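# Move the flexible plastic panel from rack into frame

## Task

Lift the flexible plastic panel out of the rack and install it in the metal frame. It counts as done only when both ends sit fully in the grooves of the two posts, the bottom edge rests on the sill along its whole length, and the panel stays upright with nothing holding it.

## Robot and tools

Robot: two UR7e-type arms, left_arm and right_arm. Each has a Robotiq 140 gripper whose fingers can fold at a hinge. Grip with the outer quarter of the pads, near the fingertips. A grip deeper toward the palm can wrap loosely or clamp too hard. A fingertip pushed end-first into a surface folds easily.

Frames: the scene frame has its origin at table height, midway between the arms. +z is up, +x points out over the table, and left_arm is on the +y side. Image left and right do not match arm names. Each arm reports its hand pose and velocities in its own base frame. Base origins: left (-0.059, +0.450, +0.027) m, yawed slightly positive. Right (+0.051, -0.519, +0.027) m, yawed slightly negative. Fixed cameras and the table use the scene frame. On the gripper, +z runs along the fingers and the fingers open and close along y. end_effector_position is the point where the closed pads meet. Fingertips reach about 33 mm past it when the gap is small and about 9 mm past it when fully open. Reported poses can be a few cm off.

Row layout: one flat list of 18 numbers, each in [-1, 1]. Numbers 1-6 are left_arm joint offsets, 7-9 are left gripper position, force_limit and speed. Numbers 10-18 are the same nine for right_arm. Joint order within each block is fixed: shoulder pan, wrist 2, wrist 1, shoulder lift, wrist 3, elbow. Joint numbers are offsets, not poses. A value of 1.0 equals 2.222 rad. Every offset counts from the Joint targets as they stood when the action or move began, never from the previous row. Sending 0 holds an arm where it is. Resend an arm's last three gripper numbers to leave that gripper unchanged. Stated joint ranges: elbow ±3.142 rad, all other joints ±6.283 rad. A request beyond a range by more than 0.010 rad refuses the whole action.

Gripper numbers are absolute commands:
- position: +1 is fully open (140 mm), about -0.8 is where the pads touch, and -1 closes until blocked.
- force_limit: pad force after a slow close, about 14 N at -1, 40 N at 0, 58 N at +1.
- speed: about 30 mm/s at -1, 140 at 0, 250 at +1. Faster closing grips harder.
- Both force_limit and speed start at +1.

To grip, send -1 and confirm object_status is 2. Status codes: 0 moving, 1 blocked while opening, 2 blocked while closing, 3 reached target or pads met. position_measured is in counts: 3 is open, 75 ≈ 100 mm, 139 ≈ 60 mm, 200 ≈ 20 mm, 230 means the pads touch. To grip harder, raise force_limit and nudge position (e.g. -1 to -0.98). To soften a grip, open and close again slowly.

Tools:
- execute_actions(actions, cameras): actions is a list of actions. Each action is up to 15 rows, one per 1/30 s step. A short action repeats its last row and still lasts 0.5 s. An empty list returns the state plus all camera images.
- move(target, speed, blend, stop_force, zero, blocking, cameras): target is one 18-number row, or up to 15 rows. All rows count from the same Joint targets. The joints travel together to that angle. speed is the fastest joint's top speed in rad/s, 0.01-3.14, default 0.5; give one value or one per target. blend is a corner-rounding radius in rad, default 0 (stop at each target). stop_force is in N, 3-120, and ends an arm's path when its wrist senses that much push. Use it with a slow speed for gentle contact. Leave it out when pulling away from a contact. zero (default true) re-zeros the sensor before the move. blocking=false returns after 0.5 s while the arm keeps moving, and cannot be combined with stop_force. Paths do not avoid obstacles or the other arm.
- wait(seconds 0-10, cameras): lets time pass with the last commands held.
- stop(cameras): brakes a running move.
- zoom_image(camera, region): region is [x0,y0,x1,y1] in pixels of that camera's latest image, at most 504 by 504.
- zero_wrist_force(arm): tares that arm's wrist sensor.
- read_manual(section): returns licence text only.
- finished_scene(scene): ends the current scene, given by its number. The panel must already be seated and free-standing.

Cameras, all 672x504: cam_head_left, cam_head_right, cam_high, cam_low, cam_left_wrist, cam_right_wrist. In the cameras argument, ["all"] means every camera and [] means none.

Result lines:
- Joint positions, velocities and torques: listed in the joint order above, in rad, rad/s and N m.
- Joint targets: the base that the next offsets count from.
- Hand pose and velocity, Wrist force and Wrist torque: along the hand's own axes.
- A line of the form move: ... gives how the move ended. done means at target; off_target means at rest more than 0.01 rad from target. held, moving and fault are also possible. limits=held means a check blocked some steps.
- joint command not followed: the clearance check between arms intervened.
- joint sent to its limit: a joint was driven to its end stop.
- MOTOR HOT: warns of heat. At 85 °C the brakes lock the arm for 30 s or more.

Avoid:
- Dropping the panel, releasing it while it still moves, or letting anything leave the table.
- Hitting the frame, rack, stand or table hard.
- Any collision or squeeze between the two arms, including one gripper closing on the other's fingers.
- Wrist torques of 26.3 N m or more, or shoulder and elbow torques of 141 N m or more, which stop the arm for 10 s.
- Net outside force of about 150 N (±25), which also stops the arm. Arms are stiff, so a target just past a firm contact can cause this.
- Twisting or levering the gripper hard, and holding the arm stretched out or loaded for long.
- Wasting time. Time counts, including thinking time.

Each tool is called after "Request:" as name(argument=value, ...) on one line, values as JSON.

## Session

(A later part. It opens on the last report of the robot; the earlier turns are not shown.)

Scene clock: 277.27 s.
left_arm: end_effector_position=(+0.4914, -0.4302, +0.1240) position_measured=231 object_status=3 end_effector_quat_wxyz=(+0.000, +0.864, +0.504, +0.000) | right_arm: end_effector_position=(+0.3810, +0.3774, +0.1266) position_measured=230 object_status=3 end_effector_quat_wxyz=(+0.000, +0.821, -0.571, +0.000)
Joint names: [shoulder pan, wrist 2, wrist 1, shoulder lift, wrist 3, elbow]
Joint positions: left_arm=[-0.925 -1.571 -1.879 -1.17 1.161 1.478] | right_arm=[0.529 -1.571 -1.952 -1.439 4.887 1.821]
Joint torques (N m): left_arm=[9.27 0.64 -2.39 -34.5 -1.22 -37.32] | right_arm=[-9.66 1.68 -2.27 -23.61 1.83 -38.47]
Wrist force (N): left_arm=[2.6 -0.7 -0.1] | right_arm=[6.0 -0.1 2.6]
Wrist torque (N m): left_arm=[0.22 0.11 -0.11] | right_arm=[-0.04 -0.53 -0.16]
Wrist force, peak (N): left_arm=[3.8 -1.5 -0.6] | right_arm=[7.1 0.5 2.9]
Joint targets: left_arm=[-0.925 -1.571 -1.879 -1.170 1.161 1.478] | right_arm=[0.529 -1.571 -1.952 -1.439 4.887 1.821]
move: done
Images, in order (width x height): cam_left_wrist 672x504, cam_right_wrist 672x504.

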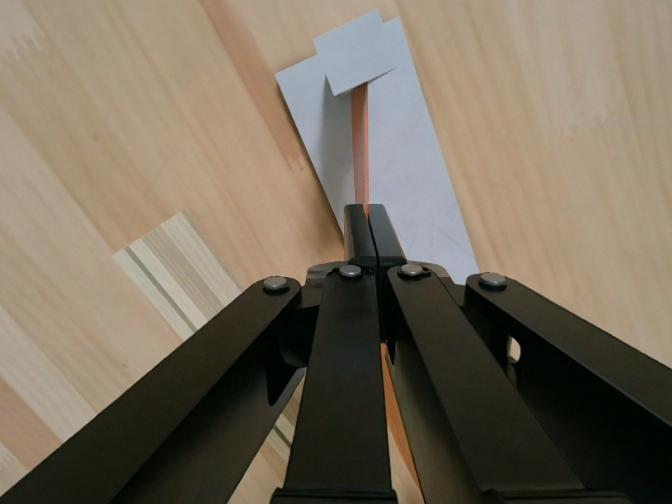

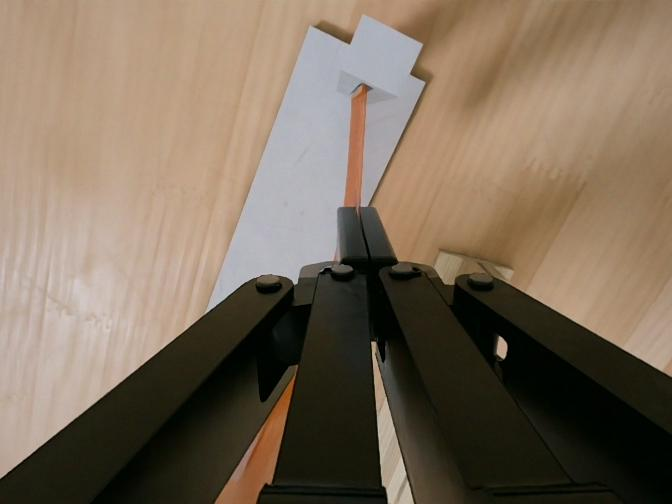

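Request:
move(target=[[0.0024539, 0, 0.0011526, 0.0025813, -0.0290493, -0.0037340, -1, 0, -1, -0.0025669, 0, 0.0002884, 0.0018526, 0.0289362, -0.0021410, -1, 0, -1], [0.0048599, 0, 0.0024362, 0.0054183, -0.0581464, -0.0078545, -1, 0, -1, -0.0050256, 0, 0.0006304, 0.0039806, 0.0579808, -0.0046110, -1, 0, -1]], speed=0.06, blend=0.02, stop_force=10, cameras=["cam_left_wrist", "cam_right_wrist", "cam_low"])

Request:
zoom_image(camera="cam_left_wrist", region=[310, 35, 430, 135])

Request:
zoom_image(camera="cam_right_wrist", region=[310, 35, 430, 135])

Scene clock: 317.80 s.
left_arm: end_effector_position=(+0.4993, -0.4291, +0.1240) position_measured=231 object_status=3 end_effector_quat_wxyz=(+0.000, +0.827, +0.563, +0.000) | right_arm: end_effector_position=(+0.3886, +0.3750, +0.1266) position_measured=230 object_status=3 end_effector_quat_wxyz=(+0.000, +0.779, -0.627, +0.000)
Joint names: [shoulder pan, wrist 2, wrist 1, shoulder lift, wrist 3, elbow]
Joint positions: left_arm=[-0.914 -1.571 -1.873 -1.158 1.032 1.46] | right_arm=[0.518 -1.571 -1.951 -1.43 5.016 1.81]
Joint torques (N m): left_arm=[10.32 0.39 -1.62 -34.97 -1.37 -37.34] | right_arm=[-9.67 1.87 -1.69 -23.59 1.79 -37.97]
Wrist force (N): left_arm=[-0.3 0.3 -0.2] | right_arm=[3.8 -1.2 2.2]
Wrist torque (N m): left_arm=[0.19 0.12 -0.05] | right_arm=[0.02 -0.64 -0.21]
Wrist force, peak (N): left_arm=[2.9 -0.9 0.0] | right_arm=[6.1 0.0 2.7]
Joint targets: left_arm=[-0.914 -1.571 -1.873 -1.158 1.032 1.460] | right_arm=[0.518 -1.571 -1.951 -1.430 5.016 1.810]
move: done
Images, in order (width x height): cam_low 672x504, cam_left_wrist 672x504, cam_right_wrist 672x504.

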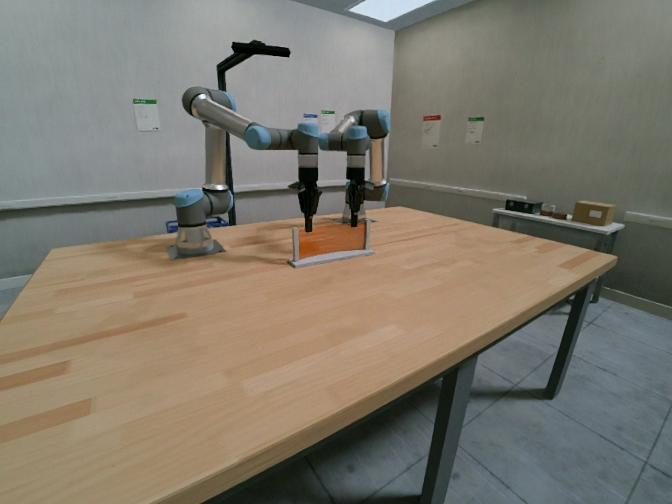

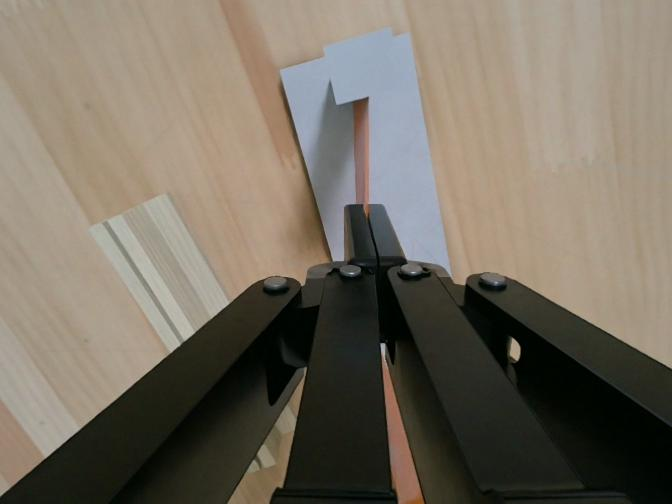

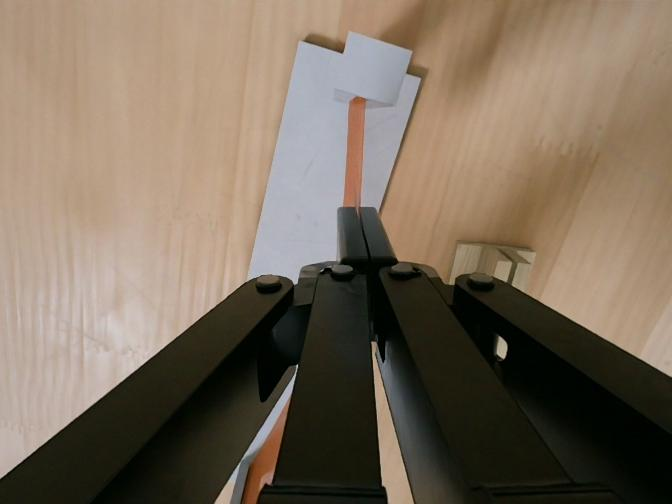

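Scaled by 4.200 from the camera's 672x504 image, which has a finer 960x720 frame.

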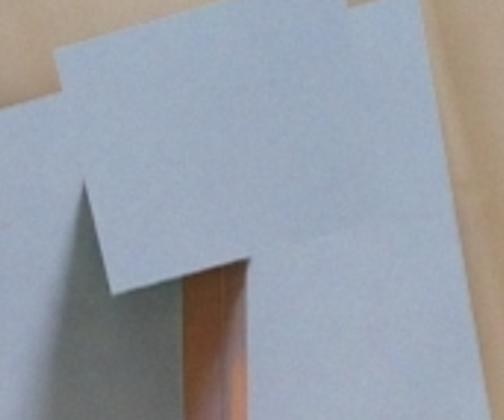

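Scaled by 4.200 from the camera's 672x504 image, which has a finer 960x720 frame.

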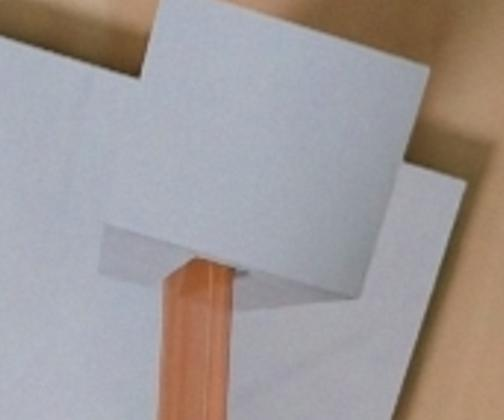

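Request:
zoom_image(camera="cam_left_wrist", region=[330, 75, 410, 135])

Request:
zoom_image(camera="cam_right_wrist", region=[325, 75, 405, 135])

Scaled by 6.300 from the camera's 672x504 image, which has a finer 960x720 frame.

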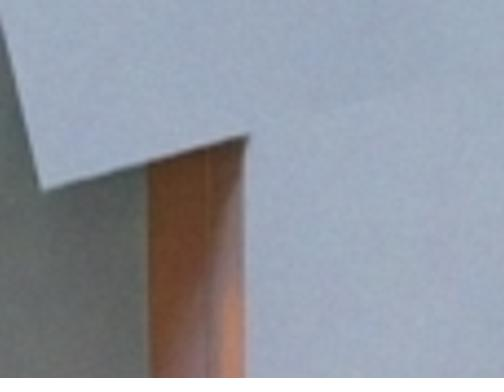

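Scaled by 6.300 from the camera's 672x504 image, which has a finer 960x720 frame.

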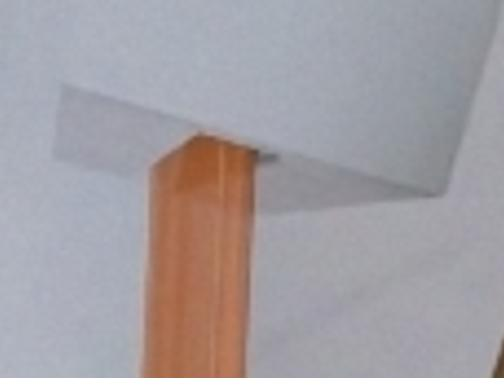

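Request:
zoom_image(camera="cam_left_wrist", region=[330, 60, 430, 120])

Request:
zoom_image(camera="cam_low", region=[280, 200, 400, 280])

Scaled by 5.040 from the camera's 672x504 image, which has a finer 960x720 frame.

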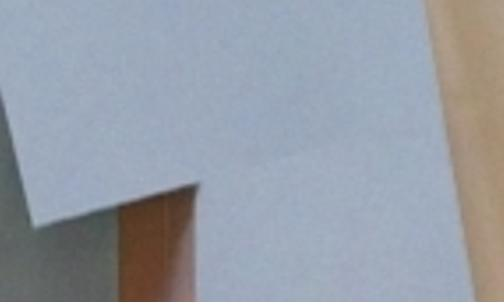

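Scaled by 4.200 from the camera's 672x504 image, which has a finer 960x720 frame.

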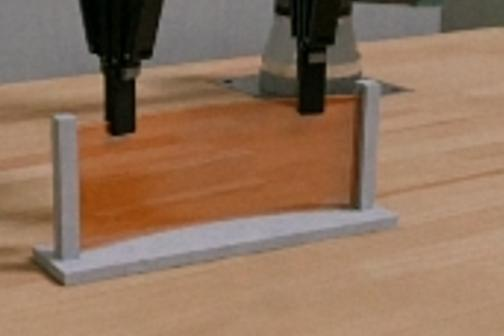

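Request:
move(target=[[0.0023977, 0, 0.0014554, 0.0031712, -0.0291055, -0.0046266, -1, 0, -1, -0.0023856, 0, 0.0004111, 0.0024682, 0.0291176, -0.0028794, -1, 0, -1], [0.0046756, 0, 0.0030016, 0.0064899, -0.0583307, -0.0094916, -1, 0, -1, -0.0045948, 0, 0.0008698, 0.0051186, 0.0584114, -0.0059884, -1, 0, -1]], speed=0.06, blend=0.02, stop_force=10, cameras=["cam_left_wrist", "cam_right_wrist"])

Request:
zoom_image(camera="cam_left_wrist", region=[310, 35, 430, 135])

Request:
zoom_image(camera="cam_right_wrist", region=[310, 35, 430, 135])

Scene clock: 386.20 s.
left_arm: end_effector_position=(+0.5077, -0.4289, +0.1240) position_measured=231 object_status=3 end_effector_quat_wxyz=(+0.000, +0.785, +0.619, +0.000) | right_arm: end_effector_position=(+0.3968, +0.3735, +0.1266) position_measured=230 object_status=3 end_effector_quat_wxyz=(+0.000, +0.733, -0.680, +0.000)
Joint names: [shoulder pan, wrist 2, wrist 1, shoulder lift, wrist 3, elbow]
Joint positions: left_arm=[-0.903 -1.571 -1.867 -1.144 0.902 1.439] | right_arm=[0.508 -1.571 -1.949 -1.419 5.145 1.797]
Joint torques (N m): left_arm=[11.34 0.6 -1.26 -35.04 -1.34 -35.53] | right_arm=[-11.32 -0.39 -1.24 -24.05 1.89 -37.24]
Wrist force (N): left_arm=[-2.8 0.2 -0.5] | right_arm=[1.7 -1.5 2.2]
Wrist torque (N m): left_arm=[0.10 0.16 0.03] | right_arm=[0.08 -0.71 -0.29]
Wrist force, peak (N): left_arm=[-2.8 0.4 -0.4] | right_arm=[4.1 -1.0 2.4]
Joint targets: left_arm=[-0.903 -1.571 -1.867 -1.144 0.902 1.439] | right_arm=[0.508 -1.571 -1.949 -1.419 5.145 1.797]
move: done
Images, in order (width x height): cam_left_wrist 672x504, cam_right_wrist 672x504.

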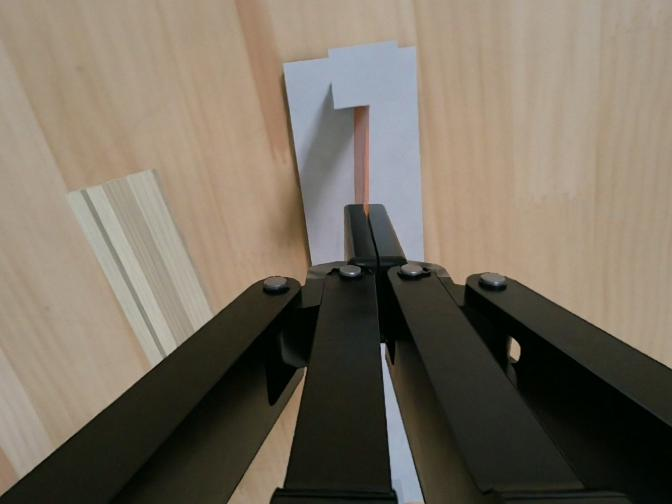

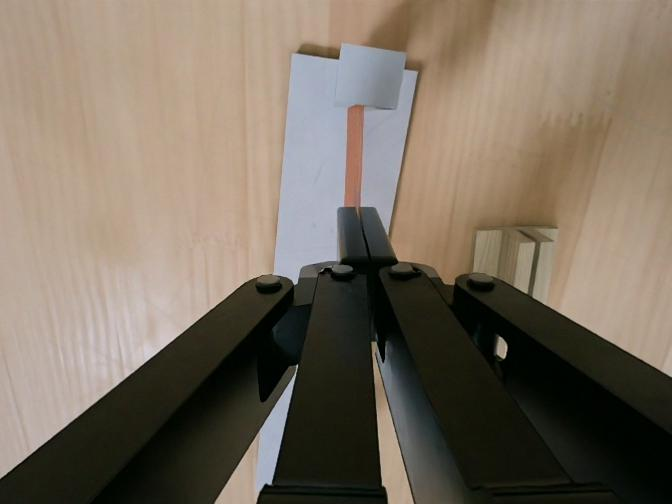

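Scaled by 4.200 from the camera's 672x504 image, which has a finer 960x720 frame.

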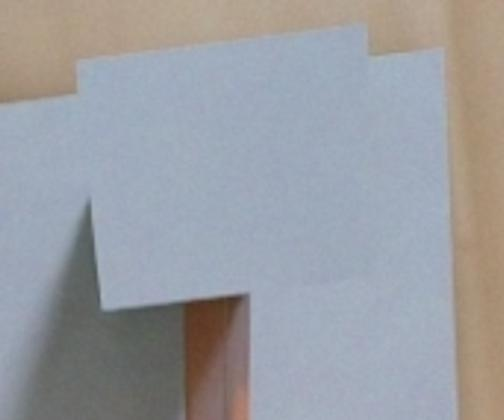

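Scaled by 4.200 from the camera's 672x504 image, which has a finer 960x720 frame.

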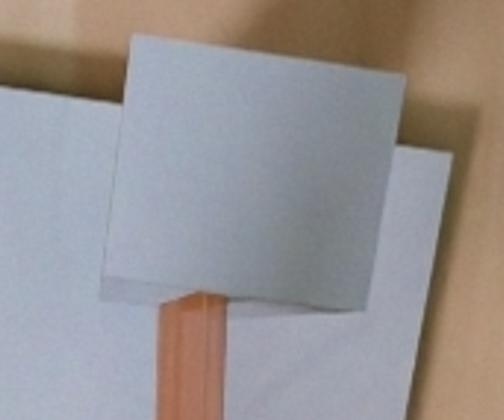

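Request:
zoom_image(camera="cam_right_wrist", region=[325, 85, 405, 145])

Request:
zoom_image(camera="cam_left_wrist", region=[325, 85, 405, 145])

Scaled by 6.300 from the camera's 672x504 image, which has a finer 960x720 frame.

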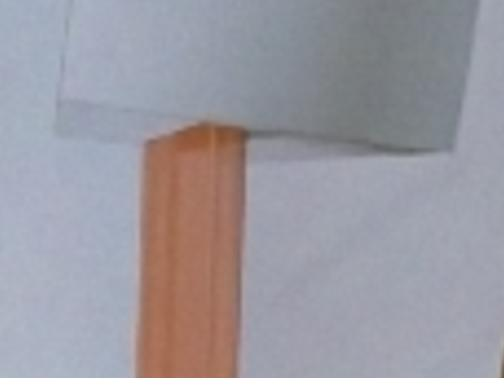

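Scaled by 6.300 from the camera's 672x504 image, which has a finer 960x720 frame.

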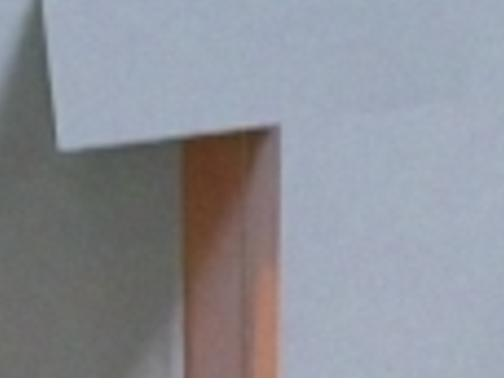

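Request:
move(target=[0.0017206, 0, 0.0012851, 0.0027204, -0.0252820, -0.0040055, -1, 0, -1, -0.0015437, 0, 0.0003701, 0.0020669, 0.0254590, -0.0024370, -1, 0, -1], speed=0.06, stop_force=8, cameras=["cam_left_wrist", "cam_right_wrist"])

Request:
zoom_image(camera="cam_left_wrist", region=[325, 85, 405, 145])

Request:
zoom_image(camera="cam_right_wrist", region=[325, 85, 405, 145])

Scene clock: 417.50 s.
left_arm: end_effector_position=(+0.5110, -0.4291, +0.1240) position_measured=231 object_status=3 end_effector_quat_wxyz=(+0.000, +0.766, +0.643, +0.000) | right_arm: end_effector_position=(+0.3999, +0.3731, +0.1266) position_measured=230 object_status=3 end_effector_quat_wxyz=(+0.000, +0.712, -0.702, +0.000)
Joint names: [shoulder pan, wrist 2, wrist 1, shoulder lift, wrist 3, elbow]
Joint positions: left_arm=[-0.9 -1.571 -1.864 -1.138 0.846 1.43] | right_arm=[0.505 -1.571 -1.948 -1.414 5.202 1.792]
Joint torques (N m): left_arm=[11.81 0.41 -1.1 -35.37 -1.39 -36.48] | right_arm=[-11.06 -1.98 -1.14 -24.64 2.05 -37.24]
Wrist force (N): left_arm=[-3.4 0.0 0.2] | right_arm=[1.3 -0.8 2.7]
Wrist torque (N m): left_arm=[0.12 0.09 0.07] | right_arm=[0.21 -0.84 -0.31]
Wrist force, peak (N): left_arm=[-3.6 0.2 -0.6] | right_arm=[1.9 -1.5 2.7]
Joint targets: left_arm=[-0.900 -1.571 -1.864 -1.138 0.846 1.430] | right_arm=[0.505 -1.571 -1.948 -1.414 5.202 1.792]
move: done
Images, in order (width x height): cam_left_wrist 672x504, cam_right_wrist 672x504.

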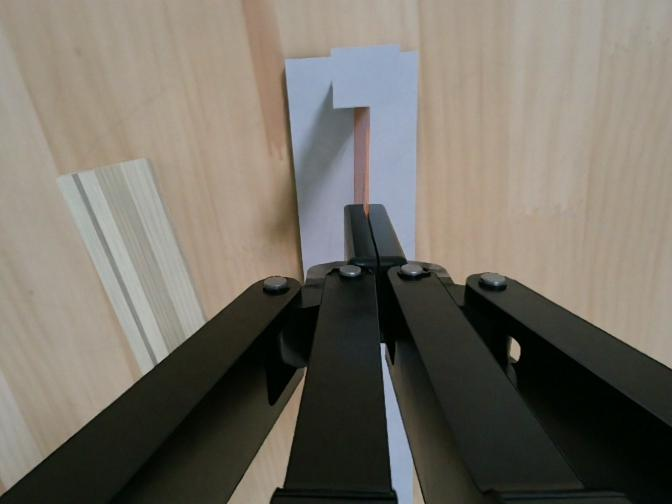

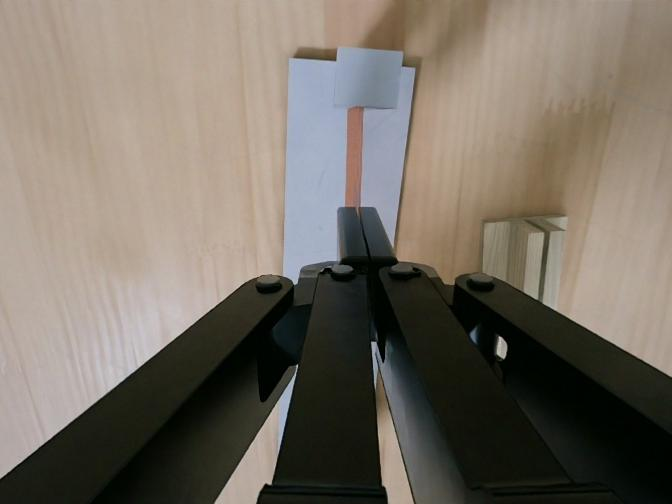

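Scaled by 6.300 from the camera's 672x504 image, which has a finer 960x720 frame.

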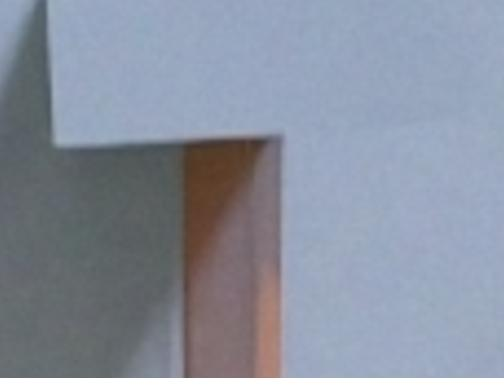

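Scaled by 6.300 from the camera's 672x504 image, which has a finer 960x720 frame.

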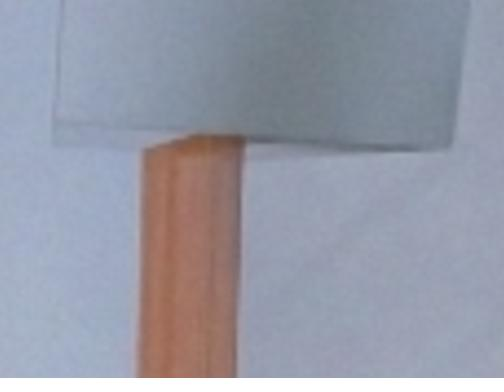

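Request:
move(target=[0.0013472, 0, 0.0011033, 0.0023093, -0.0256555, -0.0034126, -1, 0, -1, -0.0012015, 0, 0.0003378, 0.0018362, 0.0258012, -0.0021741, -1, 0, -1], speed=0.06, stop_force=8, cameras=["cam_left_wrist", "cam_right_wrist", "cam_low"])

Request:
zoom_image(camera="cam_left_wrist", region=[325, 85, 405, 145])

Request:
zoom_image(camera="cam_right_wrist", region=[325, 85, 405, 145])

Request:
zoom_image(camera="cam_low", region=[280, 200, 400, 280])

Scene clock: 443.27 s.
left_arm: end_effector_position=(+0.5136, -0.4293, +0.1240) position_measured=231 object_status=3 end_effector_quat_wxyz=(+0.000, +0.747, +0.665, +0.000) | right_arm: end_effector_position=(+0.4025, +0.3729, +0.1266) position_measured=230 object_status=3 end_effector_quat_wxyz=(+0.000, +0.691, -0.723, +0.000)
Joint names: [shoulder pan, wrist 2, wrist 1, shoulder lift, wrist 3, elbow]
Joint positions: left_arm=[-0.897 -1.571 -1.861 -1.132 0.789 1.423] | right_arm=[0.502 -1.571 -1.947 -1.41 5.259 1.787]
Joint torques (N m): left_arm=[12.43 0.52 -1.01 -34.77 -1.43 -36.14] | right_arm=[-11.3 -2.4 -1.01 -24.33 2.03 -37.04]
Wrist force (N): left_arm=[-3.7 0.0 -0.3] | right_arm=[0.8 -1.4 2.0]
Wrist torque (N m): left_arm=[0.12 0.13 0.12] | right_arm=[0.08 -0.81 -0.36]
Wrist force, peak (N): left_arm=[-4.1 0.0 -0.3] | right_arm=[1.3 -1.4 2.8]
Joint targets: left_arm=[-0.897 -1.571 -1.861 -1.132 0.789 1.423] | right_arm=[0.502 -1.571 -1.947 -1.410 5.259 1.787]
move: done
Images, in order (width x height): cam_low 672x504, cam_left_wrist 672x504, cam_right_wrist 672x504.

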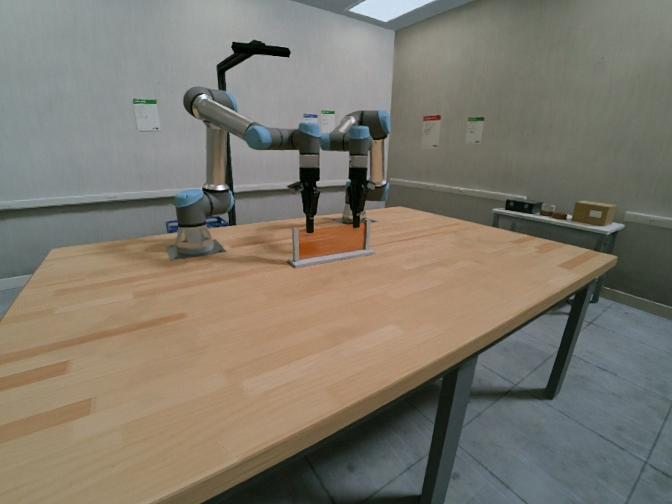

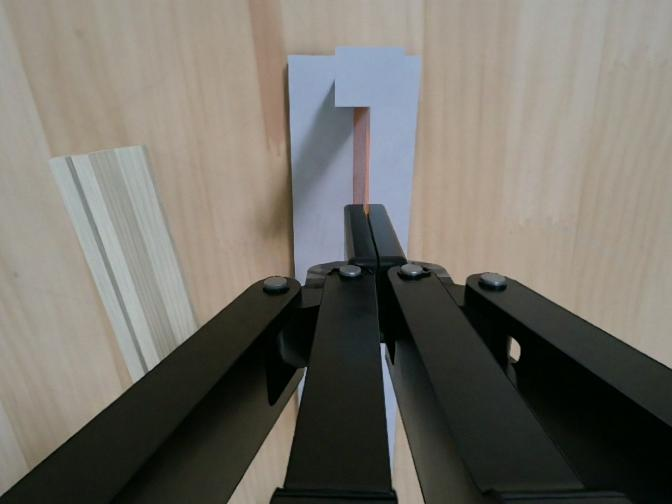

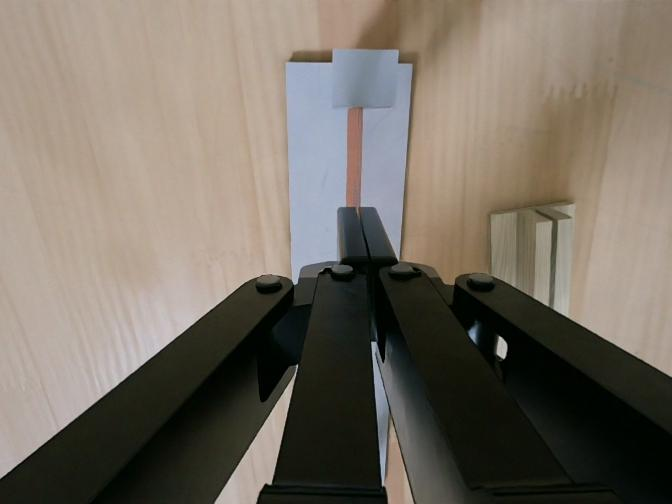

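Scaled by 6.300 from the camera's 672x504 image, which has a finer 960x720 frame.

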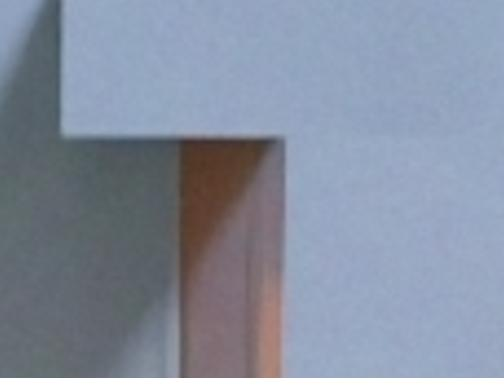

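Scaled by 6.300 from the camera's 672x504 image, which has a finer 960x720 frame.

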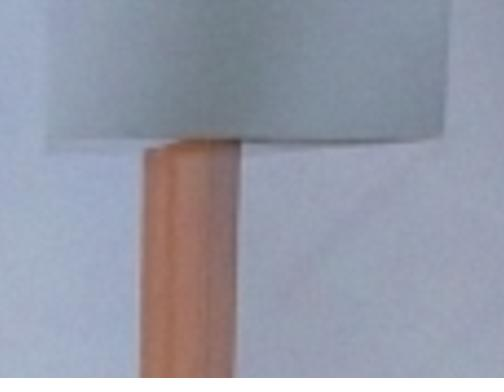

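Scaled by 4.200 from the camera's 672x504 image, which has a finer 960x720 frame.

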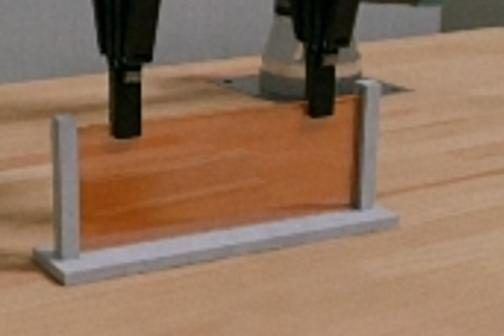

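Request:
move(target=[0, 0, -0.00315136, 0.00091879, 0, 0.00223258, -1, 0, -1, 0, 0, -0.00347907, 0.00119611, 0, 0.00228296, -1, 0, -1], speed=0.01, stop_force=5, cameras=["cam_low"])

Request:
zoom_image(camera="cam_low", region=[280, 200, 400, 280])

Scene clock: 452.37 s.
left_arm: end_effector_position=(+0.5137, -0.4293, +0.1220) position_measured=231 object_status=3 end_effector_quat_wxyz=(+0.000, +0.747, +0.665, +0.000) | right_arm: end_effector_position=(+0.4025, +0.3730, +0.1245) position_measured=230 object_status=3 end_effector_quat_wxyz=(+0.000, +0.691, -0.723, +0.000)
Joint names: [shoulder pan, wrist 2, wrist 1, shoulder lift, wrist 3, elbow]
Joint positions: left_arm=[-0.897 -1.571 -1.866 -1.131 0.789 1.426] | right_arm=[0.502 -1.571 -1.952 -1.408 5.259 1.79]
Joint torques (N m): left_arm=[10.84 0.5 -0.66 -56.75 -1.41 -33.22] | right_arm=[-10.36 -2.43 -0.8 -34.41 1.95 -34.06]
Wrist force (N): left_arm=[-2.9 0.2 -5.8] | right_arm=[1.8 -1.0 -3.4]
Wrist torque (N m): left_arm=[0.17 0.09 0.12] | right_arm=[0.13 -0.80 -0.36]
Wrist force, peak (N): left_arm=[-3.7 0.3 -7.8] | right_arm=[1.8 -1.5 -5.5]
Joint targets: left_arm=[-0.897 -1.571 -1.866 -1.131 0.789 1.426] | right_arm=[0.502 -1.571 -1.952 -1.408 5.259 1.790]
move: contact (left_arm, right_arm)
Images, in order (width x height): cam_low 672x504.

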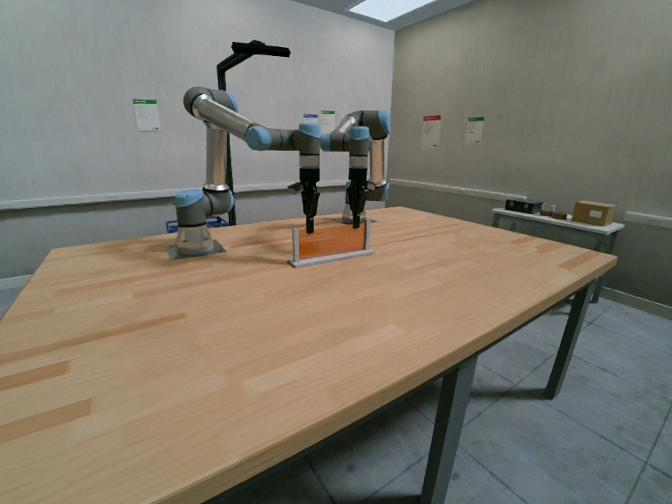

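Scaled by 4.200 from the camera's 672x504 image, which has a finer 960x720 frame.

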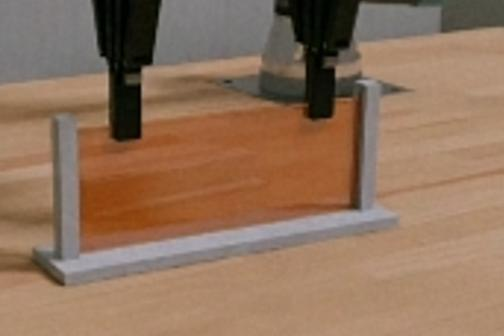

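Request:
move(target=[0, 0, 0, 0, 0, 0, -0.5, 0, -1, 0, 0, 0, 0, 0, 0, -0.5, 0, -1], cameras=["cam_left_wrist", "cam_right_wrist", "cam_low"])

Request:
zoom_image(camera="cam_low", region=[280, 200, 400, 280])

Scene clock: 455.13 s.
left_arm: end_effector_position=(+0.5137, -0.4293, +0.1221) position_measured=192 object_status=0 end_effector_quat_wxyz=(+0.000, +0.747, +0.665, +0.000) | right_arm: end_effector_position=(+0.4025, +0.3729, +0.1245) position_measured=192 object_status=0 end_effector_quat_wxyz=(+0.000, +0.691, -0.723, +0.000)
Joint names: [shoulder pan, wrist 2, wrist 1, shoulder lift, wrist 3, elbow]
Joint positions: left_arm=[-0.897 -1.571 -1.866 -1.131 0.789 1.426] | right_arm=[0.502 -1.571 -1.952 -1.408 5.259 1.79]
Joint torques (N m): left_arm=[6.47 0.47 -2.15 -56.3 -1.06 -33.56] | right_arm=[-10.19 -0.53 -3.08 -33.84 1.84 -34.64]
Wrist force (N): left_arm=[-0.4 0.7 -0.6] | right_arm=[3.4 -0.9 1.6]
Wrist torque (N m): left_arm=[0.17 0.07 0.07] | right_arm=[0.08 -0.74 -0.39]
Wrist force, peak (N): left_arm=[-3.2 0.2 -6.4] | right_arm=[1.8 -1.0 -4.4]
Joint targets: left_arm=[-0.897 -1.571 -1.866 -1.131 0.789 1.426] | right_arm=[0.502 -1.571 -1.952 -1.408 5.259 1.790]
move: done
Images, in order (width x height): cam_low 672x504, cam_left_wrist 672x504, cam_right_wrist 672x504.

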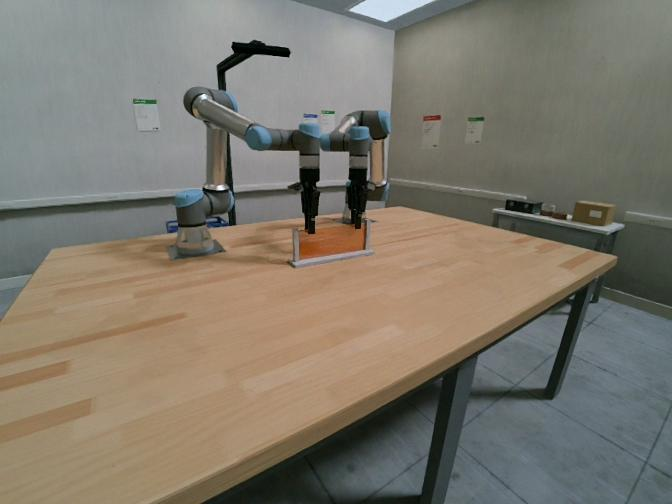

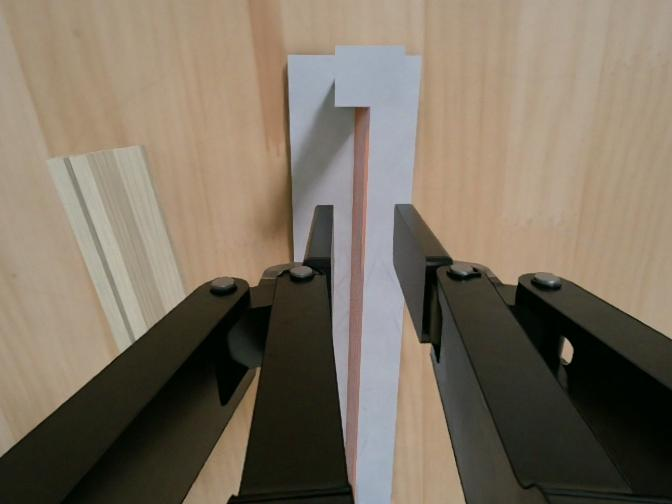

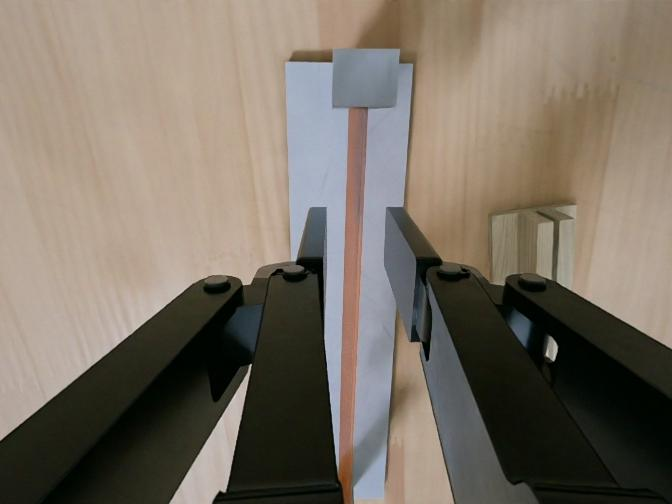

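Scaled by 4.200 from the camera's 672x504 image, which has a finer 960x720 frame.

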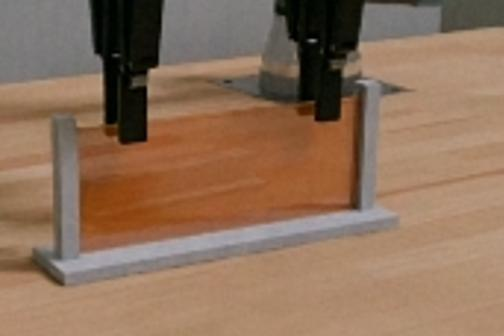

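Request:
move(target=[[0, 0, 0.03175125, -0.00827181, 0, -0.02347944, -0.5, 0, -1, 0, 0, 0.03468926, -0.01089274, 0, -0.02379652, -0.5, 0, -1], [0, 0, 0.10830141, -0.01894139, 0, -0.08936002, -0.5, 0, -1, 0, 0, 0.11489968, -0.02682011, 0, -0.08807957, -0.5, 0, -1]], speed=[0.1, 0.3], blend=0.02, cameras=["cam_low", "cam_left_wrist", "cam_right_wrist"])

Request:
zoom_image(camera="cam_low", region=[280, 200, 400, 280])

Scene clock: 471.33 s.
left_arm: end_effector_position=(+0.5137, -0.4293, +0.2219) position_measured=192 object_status=3 end_effector_quat_wxyz=(+0.000, +0.747, +0.665, +0.000) | right_arm: end_effector_position=(+0.4025, +0.3730, +0.2244) position_measured=192 object_status=3 end_effector_quat_wxyz=(+0.000, +0.691, -0.723, +0.000)
Joint names: [shoulder pan, wrist 2, wrist 1, shoulder lift, wrist 3, elbow]
Joint positions: left_arm=[-0.897 -1.571 -1.626 -1.173 0.789 1.228] | right_arm=[0.502 -1.571 -1.698 -1.468 5.259 1.595]
Joint torques (N m): left_arm=[-1.81 0.53 -1.5 -59.54 0.47 -38.15] | right_arm=[-7.76 1.6 -1.23 -35.37 1.98 -39.21]
Wrist force (N): left_arm=[-0.7 0.7 -0.6] | right_arm=[3.3 -0.8 1.7]
Wrist torque (N m): left_arm=[0.18 0.10 0.03] | right_arm=[0.08 -0.70 -0.39]
Wrist force, peak (N): left_arm=[-0.5 0.4 -1.6] | right_arm=[3.8 -0.7 1.6]
Joint targets: left_arm=[-0.897 -1.571 -1.625 -1.173 0.789 1.227] | right_arm=[0.502 -1.571 -1.697 -1.468 5.259 1.595]
move: done
Images, in order (width x height): cam_low 672x504, cam_left_wrist 672x504, cam_right_wrist 672x504.

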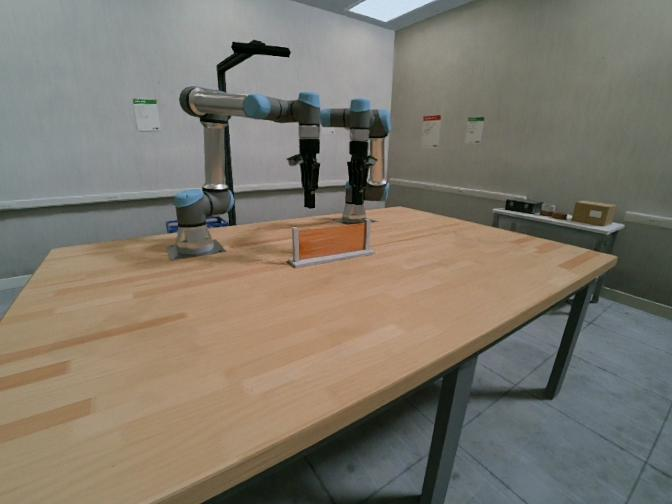

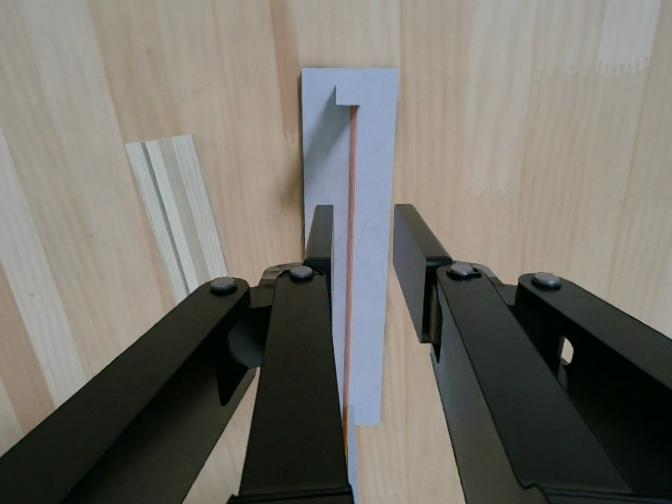

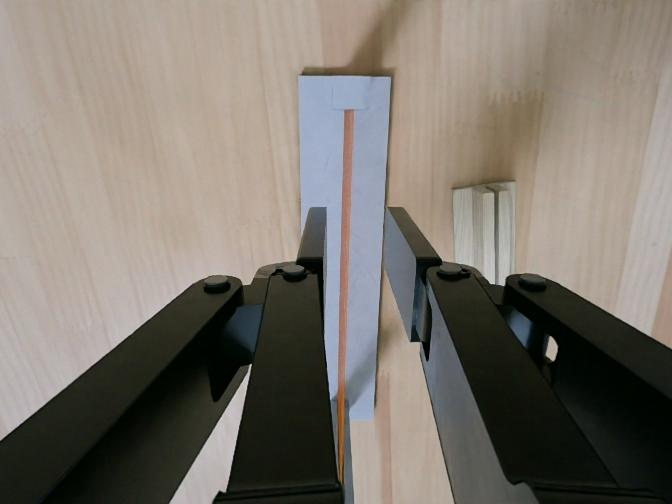

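Scaled by 4.200 from the camera's 672x504 image, which has a finer 960x720 frame.

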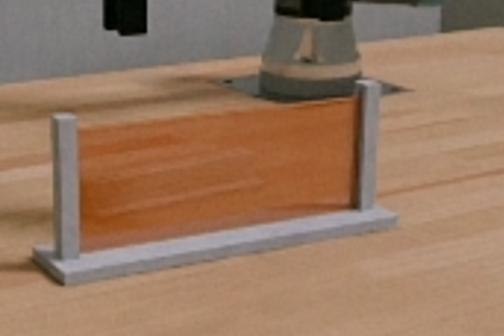

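Request:
finished_scene(scene=2)

The scene is finished: the task was done.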